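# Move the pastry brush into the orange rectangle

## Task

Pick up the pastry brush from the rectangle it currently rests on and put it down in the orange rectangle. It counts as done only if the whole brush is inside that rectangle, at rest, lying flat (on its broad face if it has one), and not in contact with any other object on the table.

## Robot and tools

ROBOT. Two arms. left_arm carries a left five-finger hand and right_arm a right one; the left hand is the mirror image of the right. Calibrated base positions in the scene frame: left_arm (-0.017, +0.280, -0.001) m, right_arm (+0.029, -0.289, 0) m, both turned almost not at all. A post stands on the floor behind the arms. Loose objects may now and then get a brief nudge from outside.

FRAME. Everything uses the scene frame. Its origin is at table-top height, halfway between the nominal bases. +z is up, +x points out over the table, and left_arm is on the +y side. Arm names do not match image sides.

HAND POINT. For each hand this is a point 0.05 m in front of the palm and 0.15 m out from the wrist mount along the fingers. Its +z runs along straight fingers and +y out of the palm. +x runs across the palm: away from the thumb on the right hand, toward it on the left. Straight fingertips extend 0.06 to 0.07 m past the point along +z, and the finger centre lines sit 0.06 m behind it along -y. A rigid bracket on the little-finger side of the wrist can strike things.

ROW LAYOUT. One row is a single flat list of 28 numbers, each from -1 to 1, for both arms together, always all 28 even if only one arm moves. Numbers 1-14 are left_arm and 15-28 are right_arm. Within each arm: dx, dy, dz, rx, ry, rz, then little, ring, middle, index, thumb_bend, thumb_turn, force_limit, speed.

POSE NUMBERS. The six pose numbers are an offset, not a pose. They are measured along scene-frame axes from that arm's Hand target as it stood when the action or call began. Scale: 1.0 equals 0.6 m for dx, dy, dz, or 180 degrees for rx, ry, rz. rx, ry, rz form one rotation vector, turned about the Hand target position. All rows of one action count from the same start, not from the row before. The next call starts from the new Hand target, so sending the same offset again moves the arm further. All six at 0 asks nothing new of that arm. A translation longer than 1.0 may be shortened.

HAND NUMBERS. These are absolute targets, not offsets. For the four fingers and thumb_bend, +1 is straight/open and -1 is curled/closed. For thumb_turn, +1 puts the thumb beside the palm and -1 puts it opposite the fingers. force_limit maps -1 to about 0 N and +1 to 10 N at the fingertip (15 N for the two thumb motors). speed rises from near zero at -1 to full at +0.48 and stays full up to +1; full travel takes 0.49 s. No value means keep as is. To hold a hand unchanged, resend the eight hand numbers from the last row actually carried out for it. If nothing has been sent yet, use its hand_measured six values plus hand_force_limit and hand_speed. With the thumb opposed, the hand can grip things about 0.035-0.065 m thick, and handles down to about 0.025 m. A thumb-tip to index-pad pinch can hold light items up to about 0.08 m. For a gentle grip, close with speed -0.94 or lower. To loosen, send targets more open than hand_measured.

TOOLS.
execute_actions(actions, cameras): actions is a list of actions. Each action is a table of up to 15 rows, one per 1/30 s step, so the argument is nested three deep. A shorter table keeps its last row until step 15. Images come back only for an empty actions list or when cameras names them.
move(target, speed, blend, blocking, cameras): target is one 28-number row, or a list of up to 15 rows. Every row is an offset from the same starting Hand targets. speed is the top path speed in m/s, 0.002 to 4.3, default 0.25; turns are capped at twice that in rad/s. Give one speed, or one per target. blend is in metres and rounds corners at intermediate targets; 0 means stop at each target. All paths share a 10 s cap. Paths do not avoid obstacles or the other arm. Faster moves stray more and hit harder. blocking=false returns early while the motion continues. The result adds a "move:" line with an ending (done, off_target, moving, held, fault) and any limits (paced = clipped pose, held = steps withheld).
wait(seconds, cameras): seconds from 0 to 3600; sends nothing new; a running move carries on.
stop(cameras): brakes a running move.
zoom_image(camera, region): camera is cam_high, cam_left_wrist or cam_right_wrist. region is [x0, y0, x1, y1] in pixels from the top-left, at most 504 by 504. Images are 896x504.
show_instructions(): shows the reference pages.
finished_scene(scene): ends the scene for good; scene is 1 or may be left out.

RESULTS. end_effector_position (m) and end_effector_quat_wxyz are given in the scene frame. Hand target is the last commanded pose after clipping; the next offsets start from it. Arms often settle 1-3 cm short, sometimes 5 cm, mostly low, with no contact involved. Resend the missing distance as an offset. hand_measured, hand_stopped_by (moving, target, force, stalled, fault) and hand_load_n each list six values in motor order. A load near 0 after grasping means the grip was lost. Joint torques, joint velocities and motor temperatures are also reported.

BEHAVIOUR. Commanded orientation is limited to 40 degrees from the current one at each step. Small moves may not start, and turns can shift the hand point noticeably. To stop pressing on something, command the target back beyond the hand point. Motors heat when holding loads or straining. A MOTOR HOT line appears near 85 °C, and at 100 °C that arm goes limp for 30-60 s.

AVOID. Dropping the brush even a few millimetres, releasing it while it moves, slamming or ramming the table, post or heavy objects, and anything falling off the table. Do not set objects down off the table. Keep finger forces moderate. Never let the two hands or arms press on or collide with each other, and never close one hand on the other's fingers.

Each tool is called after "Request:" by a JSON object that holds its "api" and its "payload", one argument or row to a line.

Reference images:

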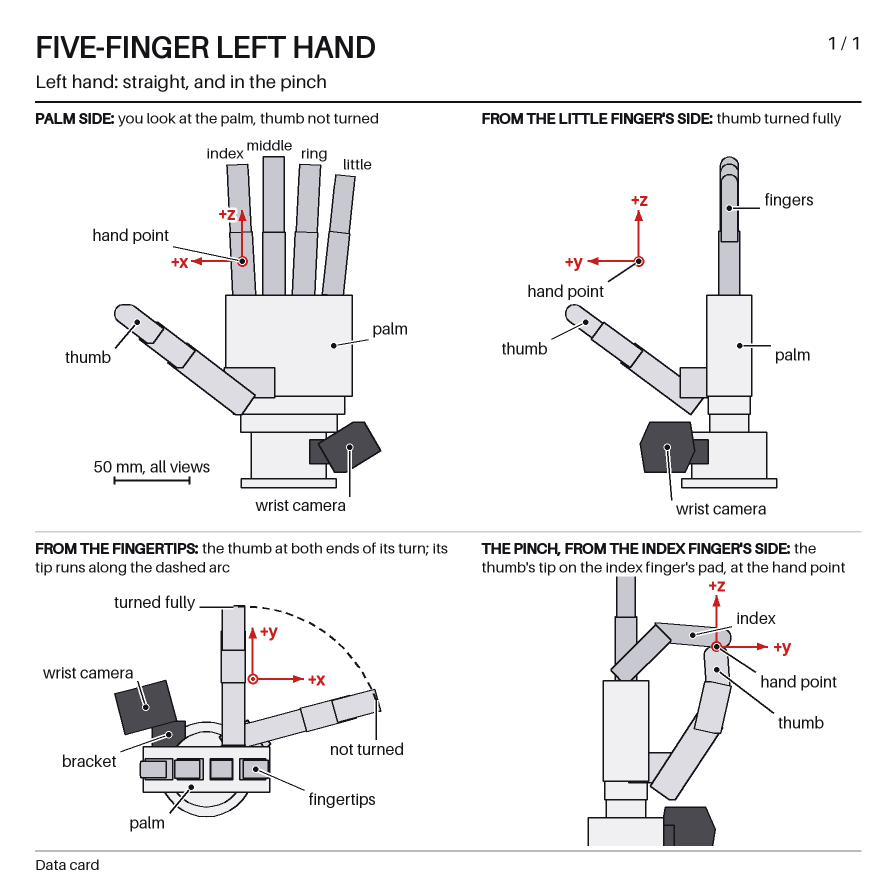

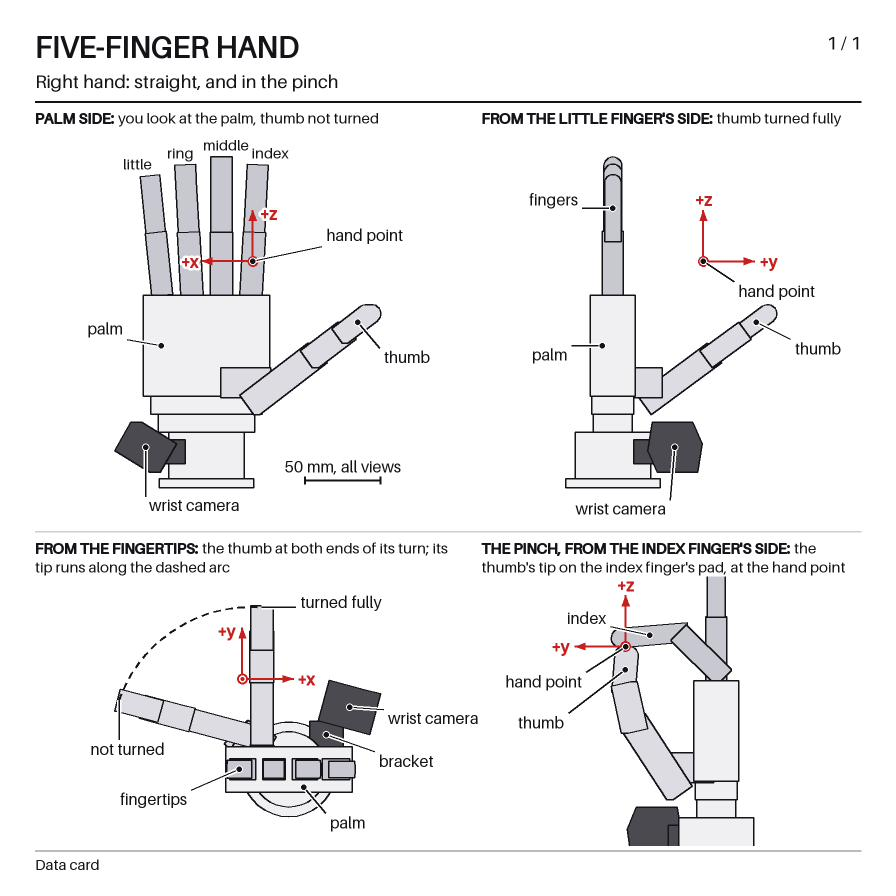

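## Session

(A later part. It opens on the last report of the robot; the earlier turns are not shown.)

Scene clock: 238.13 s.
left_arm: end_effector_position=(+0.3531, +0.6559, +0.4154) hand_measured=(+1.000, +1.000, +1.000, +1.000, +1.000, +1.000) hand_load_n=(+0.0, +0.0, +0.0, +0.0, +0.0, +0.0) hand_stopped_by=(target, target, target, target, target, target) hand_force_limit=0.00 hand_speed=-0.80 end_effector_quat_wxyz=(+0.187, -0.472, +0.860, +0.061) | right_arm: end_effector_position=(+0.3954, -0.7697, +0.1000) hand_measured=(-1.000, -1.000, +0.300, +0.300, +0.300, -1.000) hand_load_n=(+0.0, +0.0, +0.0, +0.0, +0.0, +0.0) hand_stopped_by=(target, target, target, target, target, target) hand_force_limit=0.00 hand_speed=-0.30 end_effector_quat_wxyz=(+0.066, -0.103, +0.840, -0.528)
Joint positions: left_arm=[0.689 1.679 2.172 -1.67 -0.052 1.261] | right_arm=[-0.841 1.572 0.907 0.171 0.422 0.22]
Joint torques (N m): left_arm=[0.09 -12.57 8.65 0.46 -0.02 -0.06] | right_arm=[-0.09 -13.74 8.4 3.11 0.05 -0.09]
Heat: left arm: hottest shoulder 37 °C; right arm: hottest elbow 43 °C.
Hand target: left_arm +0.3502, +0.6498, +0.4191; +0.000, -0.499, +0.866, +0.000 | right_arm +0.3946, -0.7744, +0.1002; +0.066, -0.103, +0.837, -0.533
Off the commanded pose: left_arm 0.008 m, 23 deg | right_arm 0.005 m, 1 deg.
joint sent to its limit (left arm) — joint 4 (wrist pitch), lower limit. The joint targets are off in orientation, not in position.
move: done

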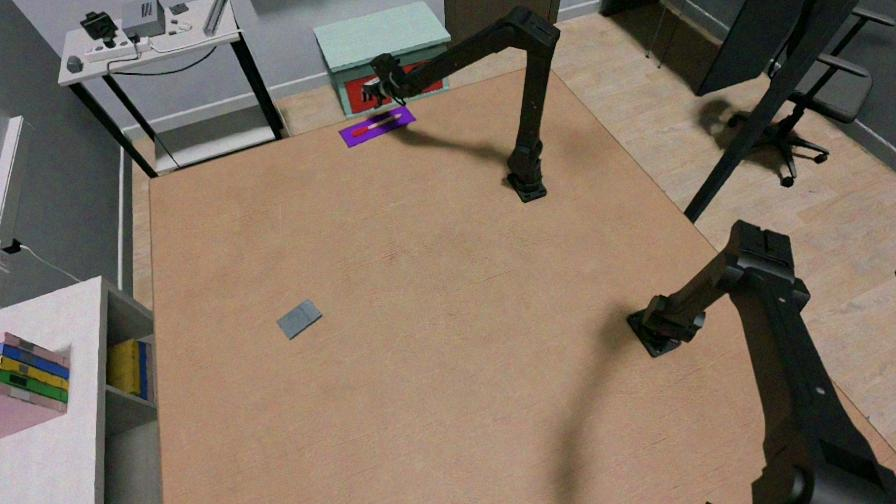

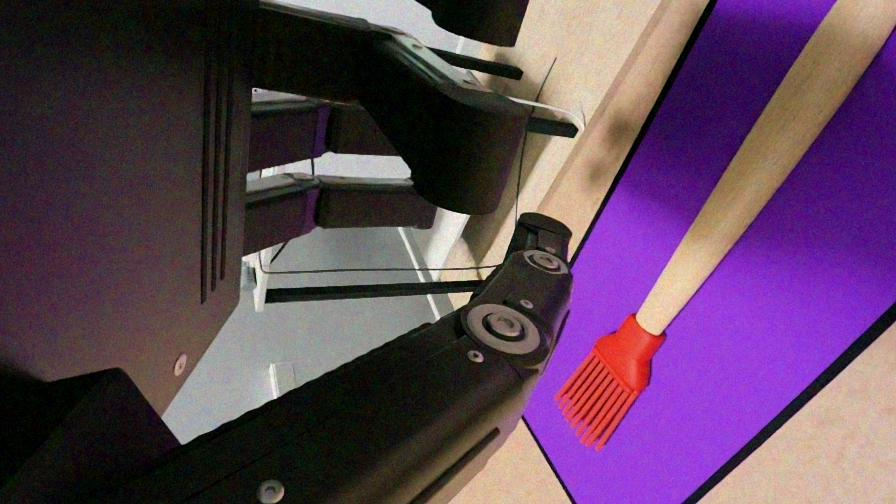

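Request:
{"api": "move", "payload": {
  "target": [0,0,0,0,0,0,1,1,1,1,1,1,0,-0.8,-0.002,0.02,-0.09,0,0,0,-1,-1,0.3,0.3,0.3,-1,0,-0.3],
  "cameras": ["cam_high","cam_right_wrist"],
  "speed": 0.1
}}

Request:
{"api": "zoom_image", "payload": {
  "camera": "cam_high",
  "region": [310, 40, 450, 170]
}}

Scene clock: 256.67 s.
left_arm: end_effector_position=(+0.3531, +0.6559, +0.4154) hand_measured=(+1.000, +1.000, +1.000, +1.000, +1.000, +1.000) hand_load_n=(+0.0, +0.0, +0.0, +0.0, +0.0, +0.0) hand_stopped_by=(target, target, target, target, target, target) hand_force_limit=0.00 hand_speed=-0.80 end_effector_quat_wxyz=(+0.187, -0.472, +0.860, +0.061) | right_arm: end_effector_position=(+0.3884, -0.7629, +0.0468) hand_measured=(-1.000, -1.000, +0.300, +0.300, +0.300, -1.000) hand_load_n=(+0.0, +0.0, +0.0, +0.0, +0.0, +0.0) hand_stopped_by=(target, target, target, target, target, target) hand_force_limit=0.00 hand_speed=-0.30 end_effector_quat_wxyz=(+0.063, -0.101, +0.840, -0.529)
Joint positions: left_arm=[0.689 1.679 2.172 -1.67 -0.052 1.261] | right_arm=[-0.84 1.66 0.832 0.333 0.431 0.22]
Joint torques (N m): left_arm=[0.09 -12.57 8.65 0.46 -0.02 -0.06] | right_arm=[1.03 -13.86 7.32 3.12 0.22 -0.05]
Heat: left arm: hottest shoulder 37 °C; right arm: hottest elbow 43 °C.
Hand target: left_arm +0.3502, +0.6498, +0.4191; +0.000, -0.499, +0.866, +0.000 | right_arm +0.3934, -0.7623, +0.0461; +0.066, -0.103, +0.837, -0.533
Off the commanded pose: left_arm 0.008 m, 23 deg | right_arm 0.005 m, 1 deg.
joint sent to its limit (left arm) — joint 4 (wrist pitch), lower limit. The joint targets are off in orientation, not in position.
move: done

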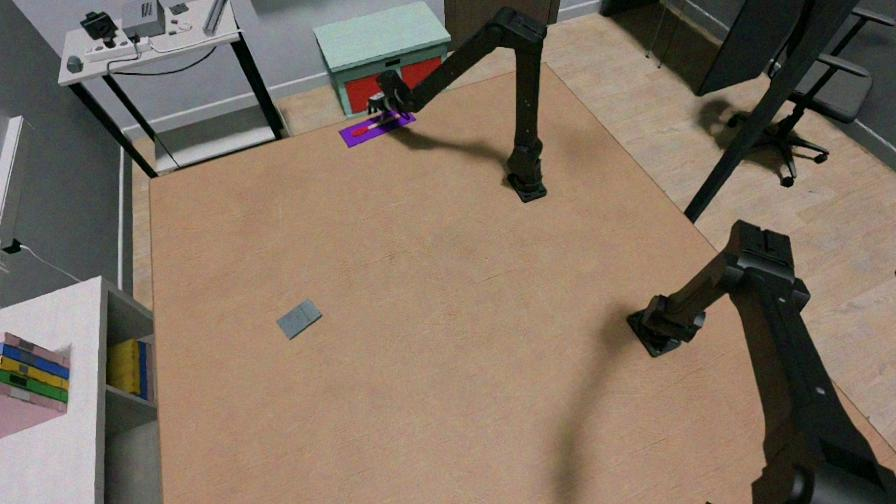

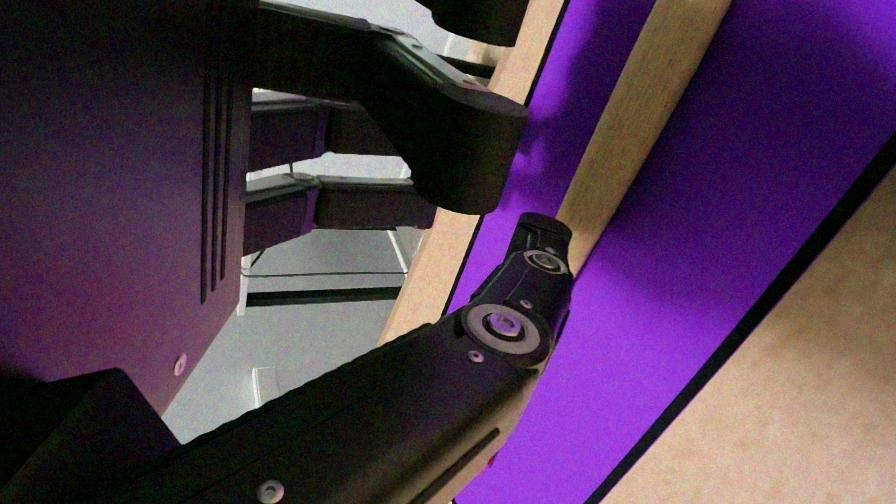

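Scaled by 3.600 from the camera's image (finer frame: 1280x720).

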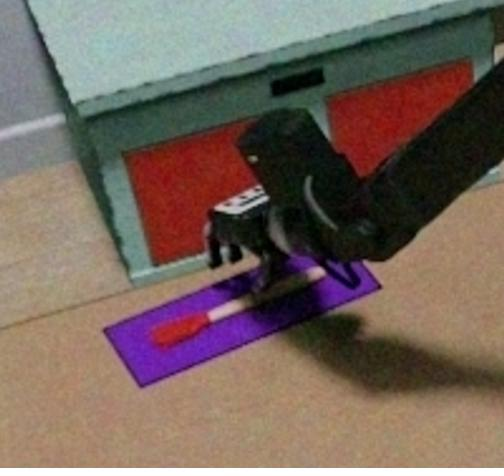

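Request:
{"api": "move", "payload": {
  "target": [0,0,0,0,0,0,1,1,1,1,1,1,0,-0.8,0.0027,0.0238,-0.027,0,0,0,-1,-1,0.3,0.3,0.12,-1,-0.2,-0.3],
  "cameras": ["cam_right_wrist"],
  "speed": 0.06
}}

Request:
{"api": "zoom_image", "payload": {
  "camera": "cam_right_wrist",
  "region": [390, 60, 750, 400]
}}

Scene clock: 295.53 s.
left_arm: end_effector_position=(+0.3531, +0.6559, +0.4154) hand_measured=(+1.000, +1.000, +1.000, +1.000, +1.000, +1.000) hand_load_n=(+0.0, +0.0, +0.0, +0.0, +0.0, +0.0) hand_stopped_by=(target, target, target, target, target, target) hand_force_limit=0.00 hand_speed=-0.80 end_effector_quat_wxyz=(+0.187, -0.472, +0.860, +0.061) | right_arm: end_effector_position=(+0.3909, -0.7490, +0.0322) hand_measured=(-1.000, -1.000, +0.300, +0.300, +0.120, -1.000) hand_load_n=(+0.0, +0.5, +0.0, +0.0, +0.5, +0.0) hand_stopped_by=(target, target, target, target, target, target) hand_force_limit=-0.20 hand_speed=-0.30 end_effector_quat_wxyz=(+0.061, -0.106, +0.838, -0.531)
Joint positions: left_arm=[0.689 1.679 2.172 -1.67 -0.052 1.261] | right_arm=[-0.814 1.677 0.797 0.383 0.452 0.221]
Joint torques (N m): left_arm=[0.09 -12.57 8.65 0.46 -0.02 -0.05] | right_arm=[0.91 -13.51 6.86 3.08 0.23 0.05]
Heat: left arm: hottest shoulder 37 °C; right arm: hottest elbow 40 °C.
Hand target: left_arm +0.3502, +0.6498, +0.4191; +0.000, -0.499, +0.866, +0.000 | right_arm +0.3950, -0.7481, +0.0300; +0.066, -0.103, +0.837, -0.533
Off the commanded pose: left_arm 0.008 m, 23 deg | right_arm 0.005 m, 1 deg.
joint sent to its limit (left arm) — joint 4 (wrist pitch), lower limit. The joint targets are off in orientation, not in position.
move: done

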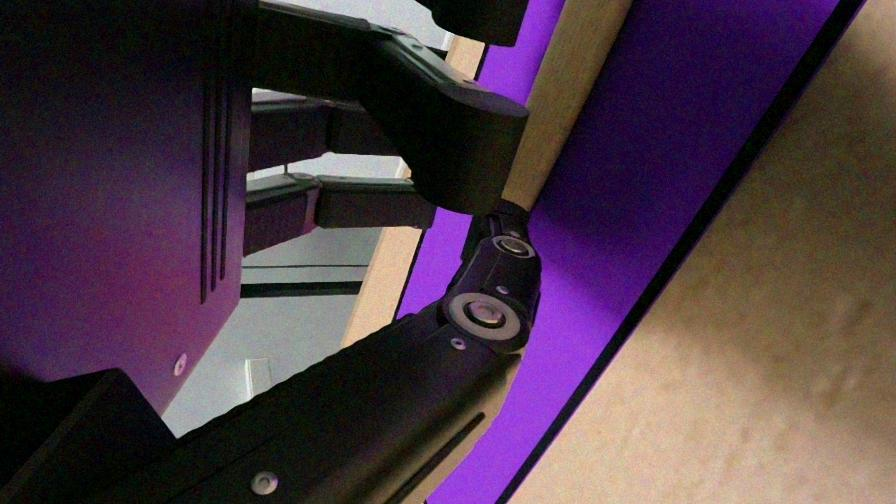

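Scaled by 1.400 from the camera's image (finer frame: 1280x720).

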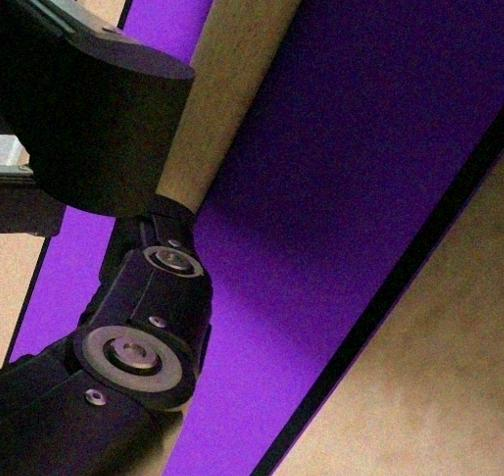

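Request:
{"api": "move", "payload": {
  "target": [0,0,0,0,0,0,1,1,1,1,1,1,0,-0.8,0,0,-0.0267,0,0,0,-1,-1,0.3,0.3,0.12,-1,-0.2,-0.3],
  "cameras": ["cam_right_wrist"],
  "speed": 0.03
}}

Request:
{"api": "zoom_image", "payload": {
  "camera": "cam_right_wrist",
  "region": [390, 60, 750, 400]
}}

Scene clock: 313.53 s.
left_arm: end_effector_position=(+0.3531, +0.6559, +0.4154) hand_measured=(+1.000, +1.000, +1.000, +1.000, +1.000, +1.000) hand_load_n=(+0.0, +0.0, -0.5, +0.0, +0.0, +0.0) hand_stopped_by=(target, target, target, target, target, target) hand_force_limit=0.00 hand_speed=-0.80 end_effector_quat_wxyz=(+0.187, -0.472, +0.860, +0.061) | right_arm: end_effector_position=(+0.3916, -0.7500, +0.0188) hand_measured=(-1.000, -1.000, +0.300, +0.300, +0.120, -1.000) hand_load_n=(+0.0, +0.0, +0.0, +0.0, +0.0, +0.0) hand_stopped_by=(target, target, target, target, target, target) hand_force_limit=-0.20 hand_speed=-0.30 end_effector_quat_wxyz=(+0.062, -0.105, +0.837, -0.533)
Joint positions: left_arm=[0.689 1.679 2.172 -1.67 -0.052 1.261] | right_arm=[-0.814 1.713 0.79 0.432 0.453 0.221]
Joint torques (N m): left_arm=[0.09 -12.57 8.64 0.46 -0.02 -0.05] | right_arm=[0.91 -13.57 6.43 3.02 0.2 0.04]
Motor temperatures (°C): left_arm=[31 37 32 29 31 31] | right_arm=[37 35 39 30 35 33]
Heat: left arm: hottest shoulder 37 °C; right arm: hottest elbow 39 °C.
Hand target: left_arm +0.3502, +0.6498, +0.4191; +0.000, -0.499, +0.866, +0.000 | right_arm +0.3949, -0.7481, +0.0138; +0.066, -0.103, +0.837, -0.533
Off the commanded pose: left_arm 0.008 m, 23 deg | right_arm 0.006 m, 0 deg.
joint sent to its limit (left arm) — joint 4 (wrist pitch), lower limit. The joint targets are off in orientation, not in position.
move: done

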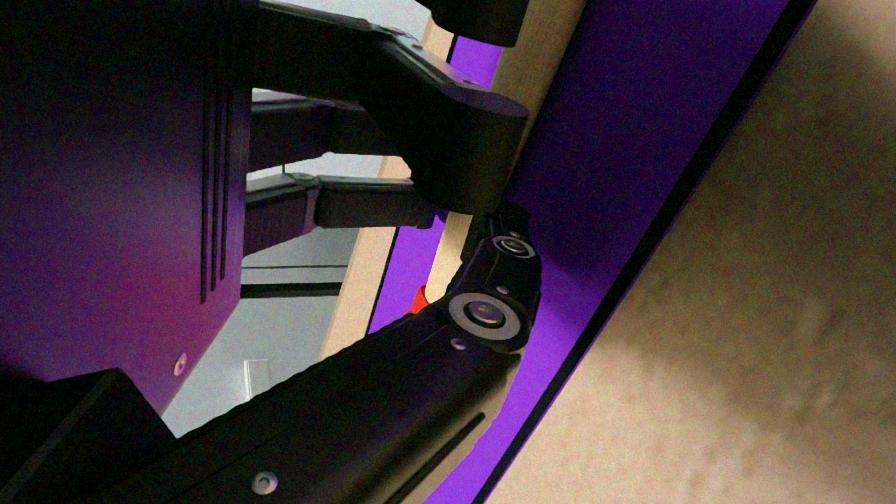

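Scaled by 1.400 from the camera's image (finer frame: 1280x720).

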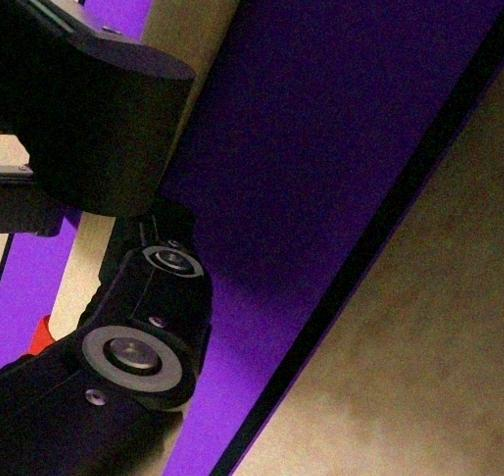

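Request:
{"api": "move", "payload": {
  "target": [0,0,0,0,0,0,1,1,1,1,1,1,0,-0.8,0,0,-0.0055,0,0,0,-1,-1,0.3,0.3,0.12,-1,-0.5,-0.8],
  "cameras": [],
  "speed": 0.03
}}

Scene clock: 322.40 s.
left_arm: end_effector_position=(+0.3531, +0.6559, +0.4154) hand_measured=(+1.000, +1.000, +1.000, +1.000, +1.000, +1.000) hand_load_n=(+0.0, +0.0, +0.0, +0.0, +0.0, +0.0) hand_stopped_by=(target, target, target, target, target, target) hand_force_limit=0.00 hand_speed=-0.80 end_effector_quat_wxyz=(+0.187, -0.472, +0.860, +0.061) | right_arm: end_effector_position=(+0.3925, -0.7511, +0.0186) hand_measured=(-1.000, -1.000, +0.300, +0.300, +0.120, -1.000) hand_load_n=(+0.0, +0.5, +0.0, +0.0, +0.0, +0.0) hand_stopped_by=(target, target, target, target, target, target) hand_force_limit=-0.50 hand_speed=-0.80 end_effector_quat_wxyz=(+0.063, -0.104, +0.836, -0.535)
Joint positions: left_arm=[0.689 1.679 2.172 -1.67 -0.052 1.261] | right_arm=[-0.814 1.718 0.79 0.444 0.454 0.221]
Joint torques (N m): left_arm=[0.09 -12.51 8.65 0.46 -0.02 -0.06] | right_arm=[0.91 -12.81 6.3 2.82 0.18 0.04]
Heat: left arm: hottest shoulder 37 °C; right arm: hottest elbow 39 °C.
Hand target: left_arm +0.3502, +0.6498, +0.4191; +0.000, -0.499, +0.866, +0.000 | right_arm +0.3949, -0.7481, +0.0106; +0.066, -0.103, +0.837, -0.533
Off the commanded pose: left_arm 0.008 m, 23 deg | right_arm 0.009 m, 0 deg.
joint sent to its limit (left arm) — joint 4 (wrist pitch), lower limit. The joint targets are off in orientation, not in position.
move: done

Request:
{"api": "move", "payload": {
  "target": [0,0,0,0,0,0,1,1,1,1,1,1,0,-0.8,0,0,0,0,0,0,-1,-1,0.3,0.3,0.05,-1,-0.2,-0.8],
  "cameras": ["cam_right_wrist"],
  "speed": 0.03
}}

Scene clock: 328.13 s.
left_arm: end_effector_position=(+0.3531, +0.6559, +0.4154) hand_measured=(+1.000, +1.000, +1.000, +1.000, +1.000, +1.000) hand_load_n=(+0.0, +0.0, +0.0, +0.0, +0.0, +0.0) hand_stopped_by=(target, target, target, target, target, target) hand_force_limit=0.00 hand_speed=-0.80 end_effector_quat_wxyz=(+0.187, -0.472, +0.860, +0.061) | right_arm: end_effector_position=(+0.3925, -0.7511, +0.0186) hand_measured=(-1.000, -1.000, +0.300, +0.300, +0.050, -1.000) hand_load_n=(+0.0, +0.0, +0.0, +0.0, +0.0, +0.0) hand_stopped_by=(target, target, target, target, target, target) hand_force_limit=-0.20 hand_speed=-0.80 end_effector_quat_wxyz=(+0.063, -0.104, +0.836, -0.535)
Joint positions: left_arm=[0.689 1.679 2.172 -1.67 -0.052 1.261] | right_arm=[-0.814 1.718 0.79 0.444 0.454 0.221]
Joint torques (N m): left_arm=[0.09 -12.57 8.65 0.46 -0.02 -0.05] | right_arm=[0.91 -13.16 6.28 2.99 0.18 0.04]
Heat: left arm: hottest shoulder 37 °C; right arm: hottest elbow 39 °C.
Hand target: left_arm +0.3502, +0.6498, +0.4191; +0.000, -0.499, +0.866, +0.000 | right_arm +0.3949, -0.7481, +0.0106; +0.066, -0.103, +0.837, -0.533
Off the commanded pose: left_arm 0.008 m, 23 deg | right_arm 0.009 m, 0 deg.
joint sent to its limit (left arm) — joint 4 (wrist pitch), lower limit. The joint targets are off in orientation, not in position.
move: done

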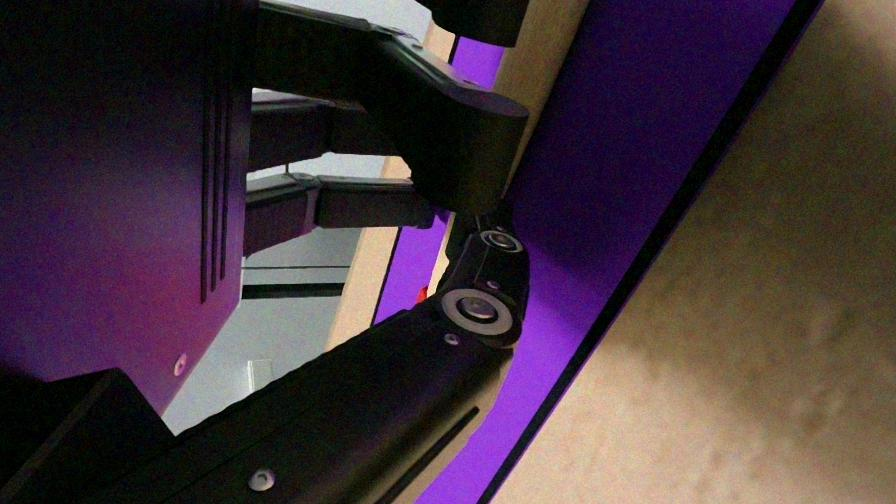

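Request:
{"api": "move", "payload": {
  "target": [0,0,0,0,0,0,1,1,1,1,1,1,0,-0.8,0,0,-0.008,0,0,0,-1,-1,0.3,0.3,0.05,-1,-0.2,-0.8],
  "cameras": [],
  "speed": 0.03
}}

Scene clock: 334.20 s.
left_arm: end_effector_position=(+0.3531, +0.6559, +0.4154) hand_measured=(+1.000, +1.000, +1.000, +1.000, +1.000, +1.000) hand_load_n=(+0.0, +0.0, +0.0, +0.0, -0.5, +0.0) hand_stopped_by=(target, target, target, target, target, target) hand_force_limit=0.00 hand_speed=-0.80 end_effector_quat_wxyz=(+0.187, -0.472, +0.860, +0.061) | right_arm: end_effector_position=(+0.3936, -0.7527, +0.0181) hand_measured=(-1.000, -1.000, +0.300, +0.300, +0.050, -1.000) hand_load_n=(+0.0, +0.0, -1.0, +0.0, +0.0, +0.0) hand_stopped_by=(target, target, target, target, target, target) hand_force_limit=-0.20 hand_speed=-0.80 end_effector_quat_wxyz=(+0.065, -0.102, +0.834, -0.539)
Joint positions: left_arm=[0.689 1.679 2.172 -1.67 -0.052 1.261] | right_arm=[-0.814 1.725 0.79 0.46 0.455 0.221]
Joint torques (N m): left_arm=[0.09 -12.57 8.64 0.46 -0.02 -0.06] | right_arm=[0.91 -12.75 6.06 2.88 0.11 0.01]
Heat: left arm: hottest shoulder 37 °C; right arm: hottest elbow 38 °C.
Hand target: left_arm +0.3502, +0.6498, +0.4191; +0.000, -0.499, +0.866, +0.000 | right_arm +0.3949, -0.7481, +0.0058; +0.066, -0.103, +0.837, -0.533
Off the commanded pose: left_arm 0.008 m, 23 deg | right_arm 0.013 m, 1 deg.
joint sent to its limit (left arm) — joint 4 (wrist pitch), lower limit. The joint targets are off in orientation, not in position.
move: off_target (right_arm)

Request:
{"api": "move", "payload": {
  "target": [
    [0,0,0,0,0,0,1,1,1,1,1,1,0,-0.8,0,0.002,0.025,0,0,0,-1,-1,0.3,0.3,0.05,-1,-0.2,-0.8],
    [0,0,0,0,0,0,1,1,1,1,1,1,0,-0.8,0,0.002,0.025,0,0,0,-1,-1,0.3,0.3,0.18,-1,-0.5,-0.8]
  ],
  "cameras": ["cam_right_wrist"],
  "speed": 0.03
}}

Scene clock: 344.37 s.
left_arm: end_effector_position=(+0.3531, +0.6559, +0.4154) hand_measured=(+1.000, +1.000, +1.000, +1.000, +1.000, +1.000) hand_load_n=(+0.0, +0.0, +0.0, +0.0, +0.0, +0.0) hand_stopped_by=(target, target, target, target, target, target) hand_force_limit=0.00 hand_speed=-0.80 end_effector_quat_wxyz=(+0.187, -0.472, +0.860, +0.061) | right_arm: end_effector_position=(+0.3929, -0.7507, +0.0176) hand_measured=(-1.000, -1.000, +0.300, +0.300, +0.180, -1.000) hand_load_n=(+0.5, +0.5, +1.0, +0.0, +0.0, +0.0) hand_stopped_by=(target, target, target, target, target, target) hand_force_limit=-0.50 hand_speed=-0.80 end_effector_quat_wxyz=(+0.063, -0.103, +0.836, -0.535)
Joint positions: left_arm=[0.689 1.679 2.172 -1.67 -0.052 1.261] | right_arm=[-0.812 1.721 0.79 0.444 0.456 0.224]
Joint torques (N m): left_arm=[0.09 -12.57 8.64 0.46 -0.02 -0.05] | right_arm=[0.97 -15.79 6.48 1.91 0.15 0.03]
Heat: left arm: hottest shoulder 37 °C; right arm: hottest elbow 38 °C.
Hand target: left_arm +0.3502, +0.6498, +0.4191; +0.000, -0.499, +0.866, +0.000 | right_arm +0.3950, -0.7469, +0.0208; +0.066, -0.103, +0.837, -0.533
Off the commanded pose: left_arm 0.008 m, 23 deg | right_arm 0.005 m, 0 deg.
joint sent to its limit (left arm) — joint 4 (wrist pitch), lower limit. The joint targets are off in orientation, not in position.
move: done

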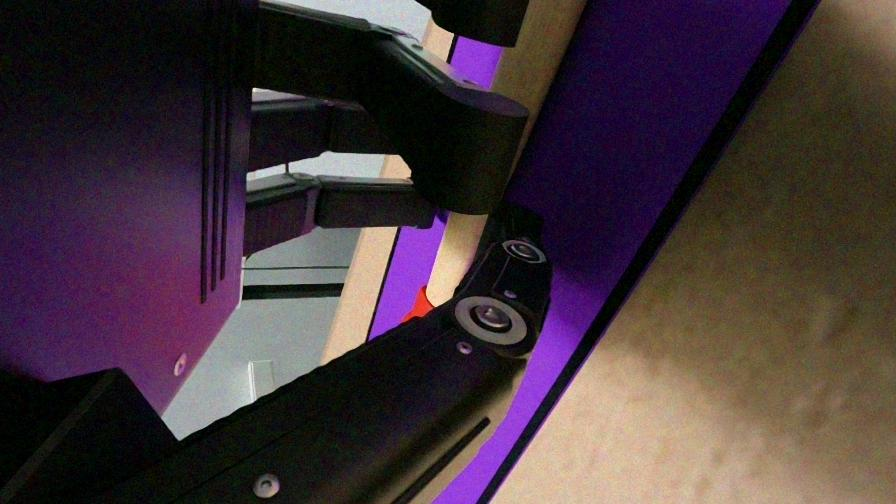

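Request:
{"api": "move", "payload": {
  "target": [0,0,0,0,0,0,1,1,1,1,1,1,0,-0.8,0,0,0.008,0,0,0,-1,-1,0.08,0.08,0.18,-1,-0.5,-0.9],
  "cameras": ["cam_right_wrist"],
  "speed": 0.03
}}

Request:
{"api": "zoom_image", "payload": {
  "camera": "cam_right_wrist",
  "region": [390, 60, 750, 400]
}}

Scene clock: 348.97 s.
left_arm: end_effector_position=(+0.3531, +0.6559, +0.4154) hand_measured=(+1.000, +1.000, +1.000, +1.000, +1.000, +1.000) hand_load_n=(+0.0, +0.0, +0.0, +0.0, +0.0, +0.0) hand_stopped_by=(target, target, target, target, target, target) hand_force_limit=0.00 hand_speed=-0.80 end_effector_quat_wxyz=(+0.187, -0.472, +0.860, +0.061) | right_arm: end_effector_position=(+0.3920, -0.7497, +0.0209) hand_measured=(-1.000, -1.000, +0.080, +0.080, +0.180, -1.000) hand_load_n=(+0.0, +0.0, +1.0, +0.0, +0.0, +0.0) hand_stopped_by=(target, target, target, target, target, target) hand_force_limit=-0.50 hand_speed=-0.90 end_effector_quat_wxyz=(+0.062, -0.104, +0.837, -0.534)
Joint positions: left_arm=[0.689 1.679 2.172 -1.67 -0.052 1.261] | right_arm=[-0.812 1.709 0.79 0.429 0.456 0.224]
Joint torques (N m): left_arm=[0.09 -12.57 8.65 0.46 -0.02 -0.06] | right_arm=[0.97 -15.74 6.75 1.95 0.15 0.02]
Heat: left arm: hottest shoulder 37 °C; right arm: hottest elbow 38 °C.
Hand target: left_arm +0.3502, +0.6498, +0.4191; +0.000, -0.499, +0.866, +0.000 | right_arm +0.3950, -0.7469, +0.0255; +0.066, -0.103, +0.837, -0.533
Off the commanded pose: left_arm 0.008 m, 23 deg | right_arm 0.006 m, 0 deg.
joint sent to its limit (left arm) — joint 4 (wrist pitch), lower limit. The joint targets are off in orientation, not in position.
move: done

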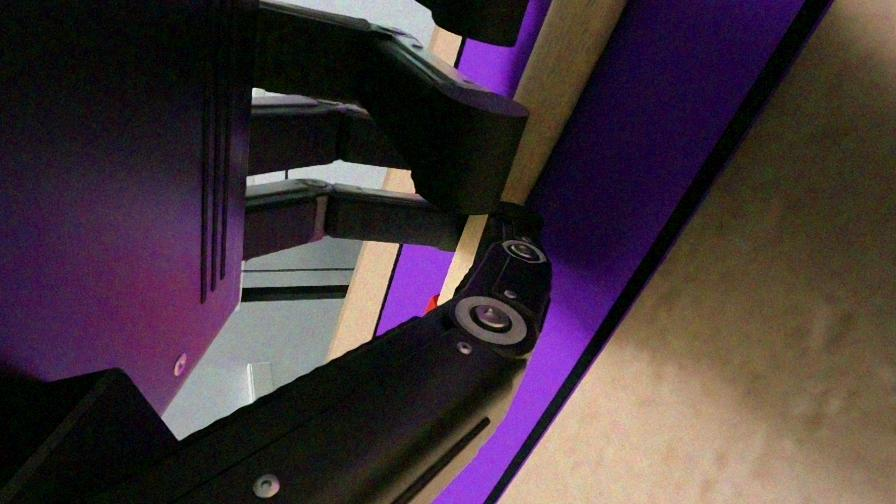

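Scaled by 1.400 from the camera's image (finer frame: 1280x720).

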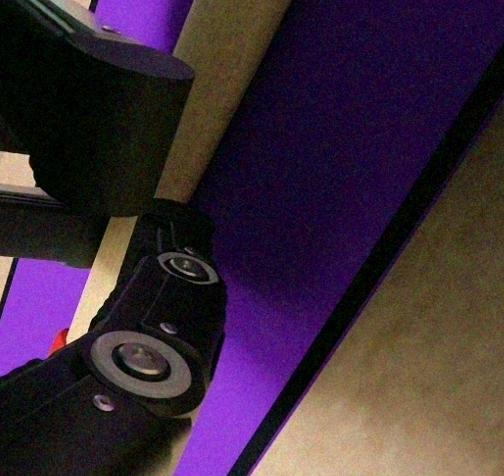

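Request:
{"api": "move", "payload": {
  "target": [0,0,0,0,0,0,1,1,1,1,1,1,0,-0.8,0,0,0,0,0,0,-1,-1,-0.15,-0.15,0.18,-1,-0.5,-0.94],
  "cameras": ["cam_right_wrist","cam_high"],
  "speed": 0.03
}}

Request:
{"api": "zoom_image", "payload": {
  "camera": "cam_right_wrist",
  "region": [390, 60, 750, 400]
}}

Scene clock: 359.50 s.
left_arm: end_effector_position=(+0.3531, +0.6559, +0.4154) hand_measured=(+1.000, +1.000, +1.000, +1.000, +1.000, +1.000) hand_load_n=(+0.0, +0.0, +0.0, +0.0, +0.0, +0.0) hand_stopped_by=(target, target, target, target, target, target) hand_force_limit=0.00 hand_speed=-0.80 end_effector_quat_wxyz=(+0.187, -0.472, +0.860, +0.061) | right_arm: end_effector_position=(+0.3921, -0.7497, +0.0219) hand_measured=(-1.000, -1.000, -0.122, -0.150, +0.180, -1.000) hand_load_n=(+0.0, +0.0, +0.0, +1.5, +0.5, +0.0) hand_stopped_by=(target, target, force, target, target, target) hand_force_limit=-0.50 hand_speed=-0.94 end_effector_quat_wxyz=(+0.063, -0.102, +0.837, -0.534)
Joint positions: left_arm=[0.689 1.679 2.172 -1.67 -0.052 1.261] | right_arm=[-0.812 1.707 0.79 0.427 0.456 0.226]
Joint torques (N m): left_arm=[0.09 -12.57 8.65 0.46 -0.02 -0.06] | right_arm=[0.97 -15.5 6.78 1.99 0.14 0]
Heat: left arm: hottest shoulder 37 °C; right arm: hottest elbow 38 °C.
Hand target: left_arm +0.3502, +0.6498, +0.4191; +0.000, -0.499, +0.866, +0.000 | right_arm +0.3950, -0.7469, +0.0256; +0.066, -0.103, +0.837, -0.533
Off the commanded pose: left_arm 0.008 m, 23 deg | right_arm 0.005 m, 0 deg.
joint sent to its limit (left arm) — joint 4 (wrist pitch), lower limit. The joint targets are off in orientation, not in position.
move: done
Images, in order (width x height): cam_high 896x504, cam_right_wrist 896x504.

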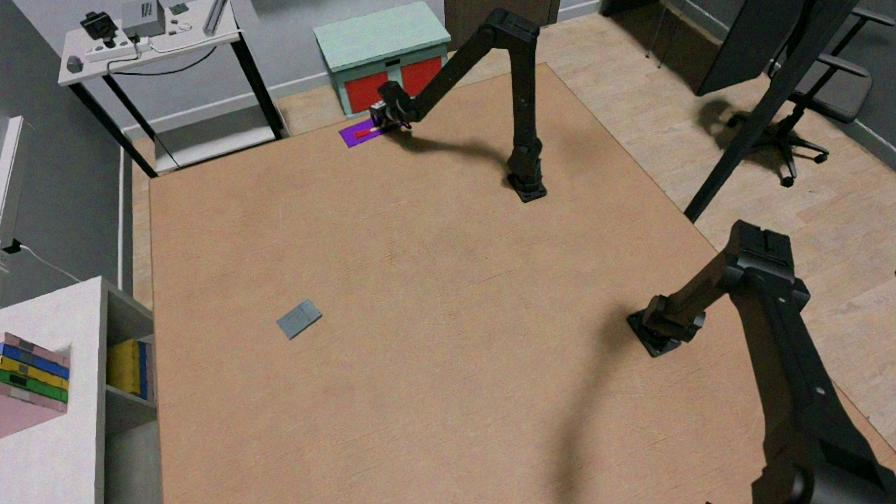

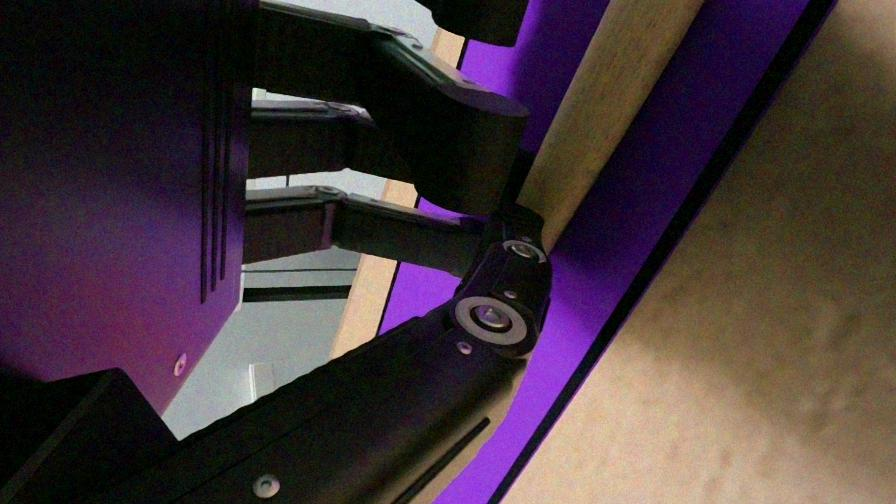

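Scaled by 1.400 from the camera's image (finer frame: 1280x720).

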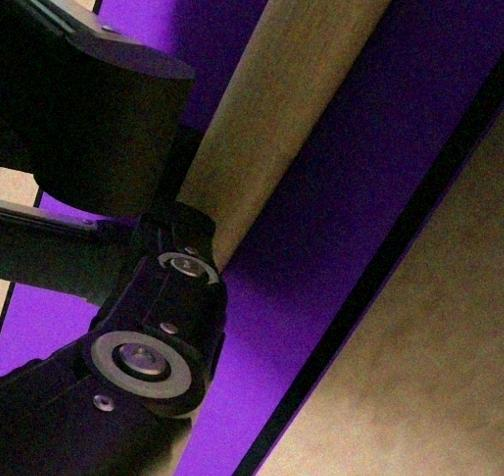

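Request:
{"api": "zoom_image", "payload": {
  "camera": "cam_high",
  "region": [330, 70, 440, 160]
}}

Scaled by 4.582 from the camera's image (finer frame: 1280x720).

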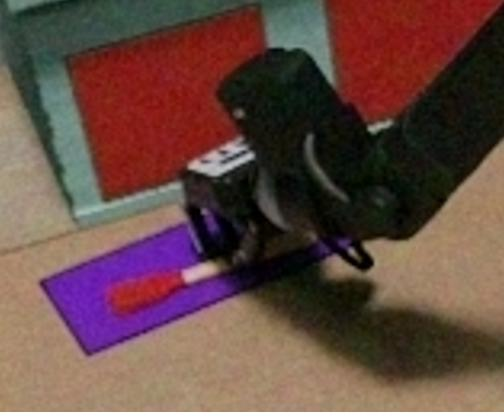

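Request:
{"api": "zoom_image", "payload": {
  "camera": "cam_right_wrist",
  "region": [460, 150, 620, 300]
}}

Scaled by 3.150 from the camera's image (finer frame: 1280x720).

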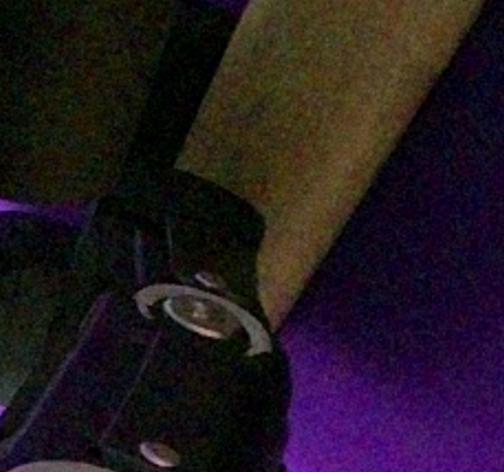

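Request:
{"api": "move", "payload": {
  "target": [
    [0,0,0,0,0,0,1,1,1,1,1,1,0,-0.8,0,0,0.0,0,0,0,-1,-1,0.3,0.3,0.18,-1,-0.5,-0.5],
    [0,0,0,0,0,0,1,1,1,1,1,1,0,-0.8,0,0.035,0.08,0,0,0,-1,-1,0.3,0.3,0.18,-1,-0.5,-0.5]
  ],
  "cameras": ["cam_right_wrist"],
  "speed": 0.06
}}

Scene clock: 436.10 s.
left_arm: end_effector_position=(+0.3531, +0.6559, +0.4154) hand_measured=(+1.000, +1.000, +1.000, +1.000, +1.000, +1.000) hand_load_n=(+0.0, +0.0, +0.0, +0.0, +0.0, +0.0) hand_stopped_by=(target, target, target, target, target, target) hand_force_limit=0.00 hand_speed=-0.80 end_effector_quat_wxyz=(+0.187, -0.472, +0.860, +0.061) | right_arm: end_effector_position=(+0.3928, -0.7300, +0.0675) hand_measured=(-1.000, -1.000, +0.300, +0.300, +0.180, -1.000) hand_load_n=(+0.0, +0.5, +0.0, +0.0, +0.0, +0.0) hand_stopped_by=(target, target, target, target, target, target) hand_force_limit=-0.50 hand_speed=-0.50 end_effector_quat_wxyz=(+0.060, -0.106, +0.838, -0.531)
Joint positions: left_arm=[0.689 1.679 2.172 -1.67 -0.052 1.261] | right_arm=[-0.779 1.568 0.79 0.273 0.484 0.239]
Joint torques (N m): left_arm=[0.09 -12.57 8.65 0.46 -0.02 -0.05] | right_arm=[1.08 -14.97 7.21 2.21 0.25 0.04]
Heat: left arm: hottest shoulder 37 °C; right arm: hottest elbow 38 °C.
Hand target: left_arm +0.3502, +0.6498, +0.4191; +0.000, -0.499, +0.866, +0.000 | right_arm +0.3949, -0.7259, +0.0737; +0.066, -0.103, +0.837, -0.533
Off the commanded pose: left_arm 0.008 m, 23 deg | right_arm 0.008 m, 1 deg.
joint sent to its limit (left arm) — joint 4 (wrist pitch), lower limit. The joint targets are off in orientation, not in position.
move: done

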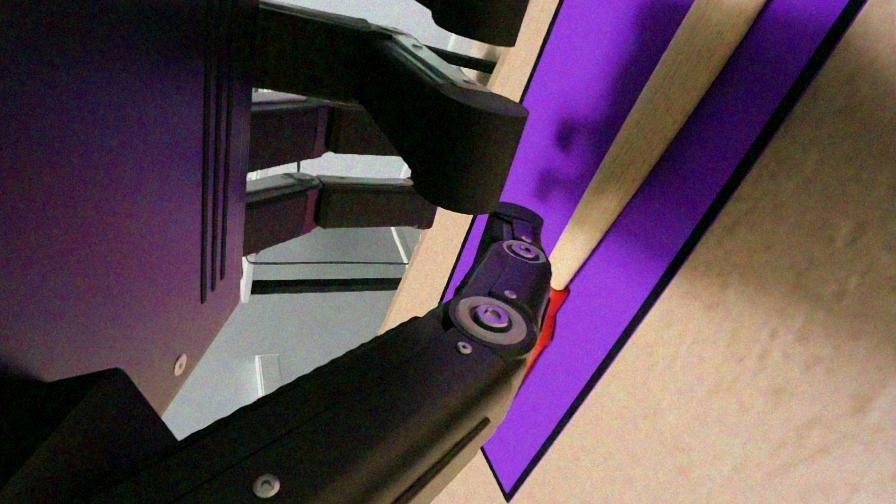

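Request:
{"api": "move", "payload": {
  "target": [
    [0,0,0,0,0,0,1,1,1,1,1,1,0,-0.8,0,0.045,-0.073,0,0,0,-1,-1,-0.07,-0.07,0.18,-1,-0.2,-0.5],
    [0,0,0,0,0,0,1,1,1,1,1,1,0,-0.8,0,0.045,-0.083,0,0,0,-1,-1,-0.07,-0.07,0.18,-1,-0.2,-0.5]
  ],
  "cameras": ["cam_right_wrist"],
  "speed": 0.05
}}

Scene clock: 511.77 s.
left_arm: end_effector_position=(+0.3531, +0.6559, +0.4154) hand_measured=(+1.000, +1.000, +1.000, +1.000, +1.000, +1.000) hand_load_n=(+0.0, +0.0, +0.5, +0.0, +0.0, +0.0) hand_stopped_by=(target, target, target, target, target, target) hand_force_limit=0.00 hand_speed=-0.80 end_effector_quat_wxyz=(+0.187, -0.472, +0.860, +0.061) | right_arm: end_effector_position=(+0.3923, -0.7019, +0.0282) hand_measured=(-1.000, -1.000, -0.070, -0.070, +0.180, -1.000) hand_load_n=(+0.0, +0.0, +0.0, +0.5, +0.0, +0.0) hand_stopped_by=(target, target, target, target, target, target) hand_force_limit=-0.20 hand_speed=-0.50 end_effector_quat_wxyz=(+0.062, -0.105, +0.837, -0.533)
Joint positions: left_arm=[0.689 1.679 2.172 -1.67 -0.052 1.261] | right_arm=[-0.732 1.621 0.702 0.406 0.525 0.266]
Joint torques (N m): left_arm=[0.09 -12.51 8.64 0.46 -0.02 -0.06] | right_arm=[1.03 -12.22 6.22 2.99 0.26 0.05]
Heat: left arm: hottest shoulder 37 °C; right arm: hottest elbow 38 °C.
Hand target: left_arm +0.3502, +0.6498, +0.4191; +0.000, -0.499, +0.866, +0.000 | right_arm +0.3951, -0.6989, +0.0239; +0.066, -0.103, +0.837, -0.533
Off the commanded pose: left_arm 0.008 m, 23 deg | right_arm 0.006 m, 0 deg.
joint sent to its limit (left arm) — joint 4 (wrist pitch), lower limit. The joint targets are off in orientation, not in position.
move: done

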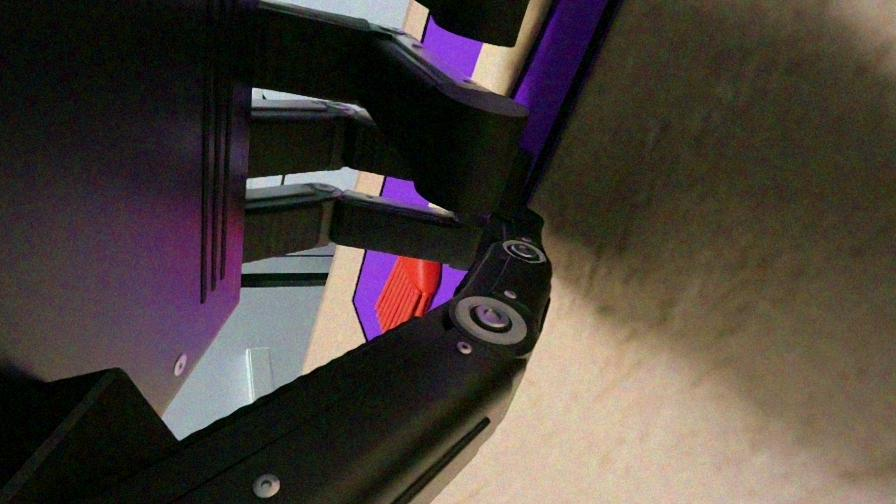

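Request:
{"api": "move", "payload": {
  "target": [0,0,0,0,0,0,1,1,1,1,1,1,0,-0.8,0,0,-0.0133,0,0,0,-1,-1,-0.07,-0.07,0.18,-1,-0.2,-0.5],
  "cameras": [],
  "speed": 0.03
}}

Request:
{"api": "move", "payload": {
  "target": [0,0,0,0,0,0,1,1,1,1,1,1,0,-0.8,0,0,-0.0083,0,0,0,-1,-1,-0.07,-0.07,0.18,-1,-0.2,-0.5],
  "cameras": [],
  "speed": 0.03
}}

Scene clock: 515.90 s.
left_arm: end_effector_position=(+0.3531, +0.6559, +0.4154) hand_measured=(+1.000, +1.000, +1.000, +1.000, +1.000, +1.000) hand_load_n=(+0.0, +0.0, +0.0, +0.0, +0.0, +0.0) hand_stopped_by=(target, target, target, target, target, target) hand_force_limit=0.00 hand_speed=-0.80 end_effector_quat_wxyz=(+0.187, -0.472, +0.860, +0.061) | right_arm: end_effector_position=(+0.3915, -0.7015, +0.0205) hand_measured=(-1.000, -1.000, -0.070, -0.070, +0.180, -1.000) hand_load_n=(+0.0, +0.0, +0.0, +0.0, +0.0, +0.0) hand_stopped_by=(target, target, target, target, target, target) hand_force_limit=-0.20 hand_speed=-0.50 end_effector_quat_wxyz=(+0.062, -0.105, +0.837, -0.533)
Joint positions: left_arm=[0.689 1.679 2.172 -1.67 -0.052 1.261] | right_arm=[-0.732 1.641 0.695 0.433 0.527 0.267]
Joint torques (N m): left_arm=[0.09 -12.57 8.64 0.46 -0.02 -0.05] | right_arm=[1.03 -12.1 6.2 2.92 0.23 0.04]
Heat: left arm: hottest shoulder 37 °C; right arm: hottest elbow 38 °C.
Hand target: left_arm +0.3502, +0.6498, +0.4191; +0.000, -0.499, +0.866, +0.000 | right_arm +0.3950, -0.6989, +0.0159; +0.066, -0.103, +0.837, -0.533
Off the commanded pose: left_arm 0.008 m, 23 deg | right_arm 0.006 m, 1 deg.
joint sent to its limit (left arm) — joint 4 (wrist pitch), lower limit. The joint targets are off in orientation, not in position.
move: done

Scene clock: 516.53 s.
left_arm: end_effector_position=(+0.3531, +0.6559, +0.4154) hand_measured=(+1.000, +1.000, +1.000, +1.000, +1.000, +1.000) hand_load_n=(-0.5, +0.0, +0.0, +0.0, +0.0, +0.0) hand_stopped_by=(target, target, target, target, target, target) hand_force_limit=0.00 hand_speed=-0.80 end_effector_quat_wxyz=(+0.187, -0.472, +0.860, +0.061) | right_arm: end_effector_position=(+0.3931, -0.7032, +0.0200) hand_measured=(-1.000, -1.000, -0.070, -0.070, +0.180, -1.000) hand_load_n=(+0.0, +0.0, -1.0, +0.0, +0.0, +0.0) hand_stopped_by=(target, target, target, target, target, target) hand_force_limit=-0.20 hand_speed=-0.50 end_effector_quat_wxyz=(+0.064, -0.102, +0.835, -0.537)
Joint positions: left_arm=[0.689 1.679 2.172 -1.67 -0.052 1.261] | right_arm=[-0.732 1.649 0.695 0.452 0.527 0.267]
Joint torques (N m): left_arm=[0.09 -12.51 8.65 0.46 -0.02 -0.06] | right_arm=[1.03 -11.69 5.93 3 0.18 0.04]
Heat: left arm: hottest shoulder 37 °C; right arm: hottest elbow 38 °C.
Hand target: left_arm +0.3502, +0.6498, +0.4191; +0.000, -0.499, +0.866, +0.000 | right_arm +0.3951, -0.6988, +0.0108; +0.066, -0.104, +0.837, -0.533
Off the commanded pose: left_arm 0.008 m, 23 deg | right_arm 0.010 m, 1 deg.
joint sent to its limit (left arm) — joint 4 (wrist pitch), lower limit. The joint targets are off in orientation, not in position.
move: done

Request:
{"api": "move", "payload": {
  "target": [
    [0,0,0,0,0,0,1,1,1,1,1,1,0,-0.8,0,0,0.065,0,0,0,-1,-1,0.3,0.3,0.32,-1,-0.2,-0.5],
    [0,0,0,0,0,0,1,1,1,1,1,1,0,-0.8,-0.0168,-0.0637,0.065,0,0,-0.028,-1,-1,0.3,0.3,0.32,-1,-0.2,-0.5],
    [0,0,0,0,0,0,1,1,1,1,1,1,0,-0.8,-0.0168,-0.0637,0.037,0,0,-0.028,-1,-1,0.3,0.3,0.32,-1,-0.2,-0.5]
  ],
  "cameras": ["cam_right_wrist"],
  "speed": 0.06
}}

Request:
{"api": "zoom_image", "payload": {
  "camera": "cam_right_wrist",
  "region": [390, 60, 750, 400]
}}

Scene clock: 535.60 s.
left_arm: end_effector_position=(+0.3531, +0.6559, +0.4154) hand_measured=(+1.000, +1.000, +1.000, +1.000, +1.000, +1.000) hand_load_n=(+0.0, +0.0, +0.0, +0.0, +0.0, +0.0) hand_stopped_by=(target, target, target, target, target, target) hand_force_limit=0.00 hand_speed=-0.80 end_effector_quat_wxyz=(+0.187, -0.472, +0.860, +0.061) | right_arm: end_effector_position=(+0.3747, -0.7211, +0.0205) hand_measured=(-1.000, -1.000, +0.300, +0.300, +0.320, -1.000) hand_load_n=(+0.0, +0.0, +0.0, +0.0, +0.0, +0.0) hand_stopped_by=(target, target, target, target, target, target) hand_force_limit=-0.20 hand_speed=-0.50 end_effector_quat_wxyz=(+0.031, -0.081, +0.849, -0.522)
Joint positions: left_arm=[0.689 1.679 2.172 -1.67 -0.052 1.261] | right_arm=[-0.77 1.644 0.738 0.343 0.556 0.286]
Joint torques (N m): left_arm=[0.03 -12.57 8.64 0.46 -0.02 -0.06] | right_arm=[-0.21 -12.75 9.31 2.97 0.29 0.05]
Heat: left arm: hottest shoulder 37 °C; right arm: hottest elbow 38 °C.
Hand target: left_arm +0.3502, +0.6498, +0.4191; +0.000, -0.499, +0.866, +0.000 | right_arm +0.3850, -0.7371, +0.0330; +0.042, -0.067, +0.841, -0.535
Off the commanded pose: left_arm 0.008 m, 23 deg | right_arm 0.023 m, 3 deg.
joint sent to its limit (left arm) — joint 4 (wrist pitch), lower limit. The joint targets are off in orientation, not in position.
move: off_target (right_arm)

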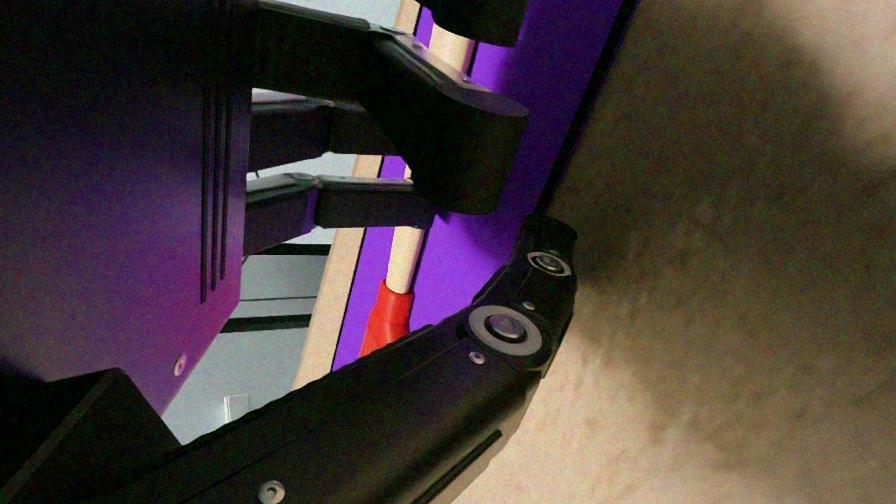

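Scaled by 1.400 from the camera's image (finer frame: 1280x720).

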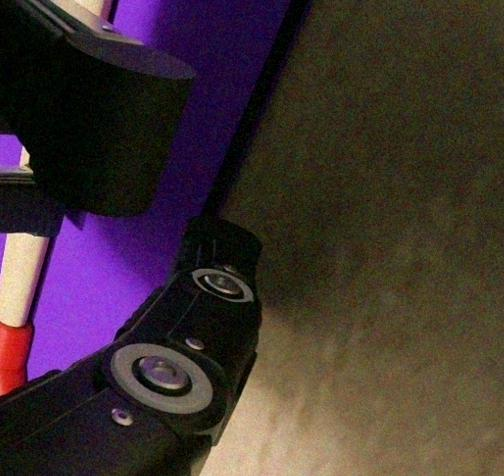

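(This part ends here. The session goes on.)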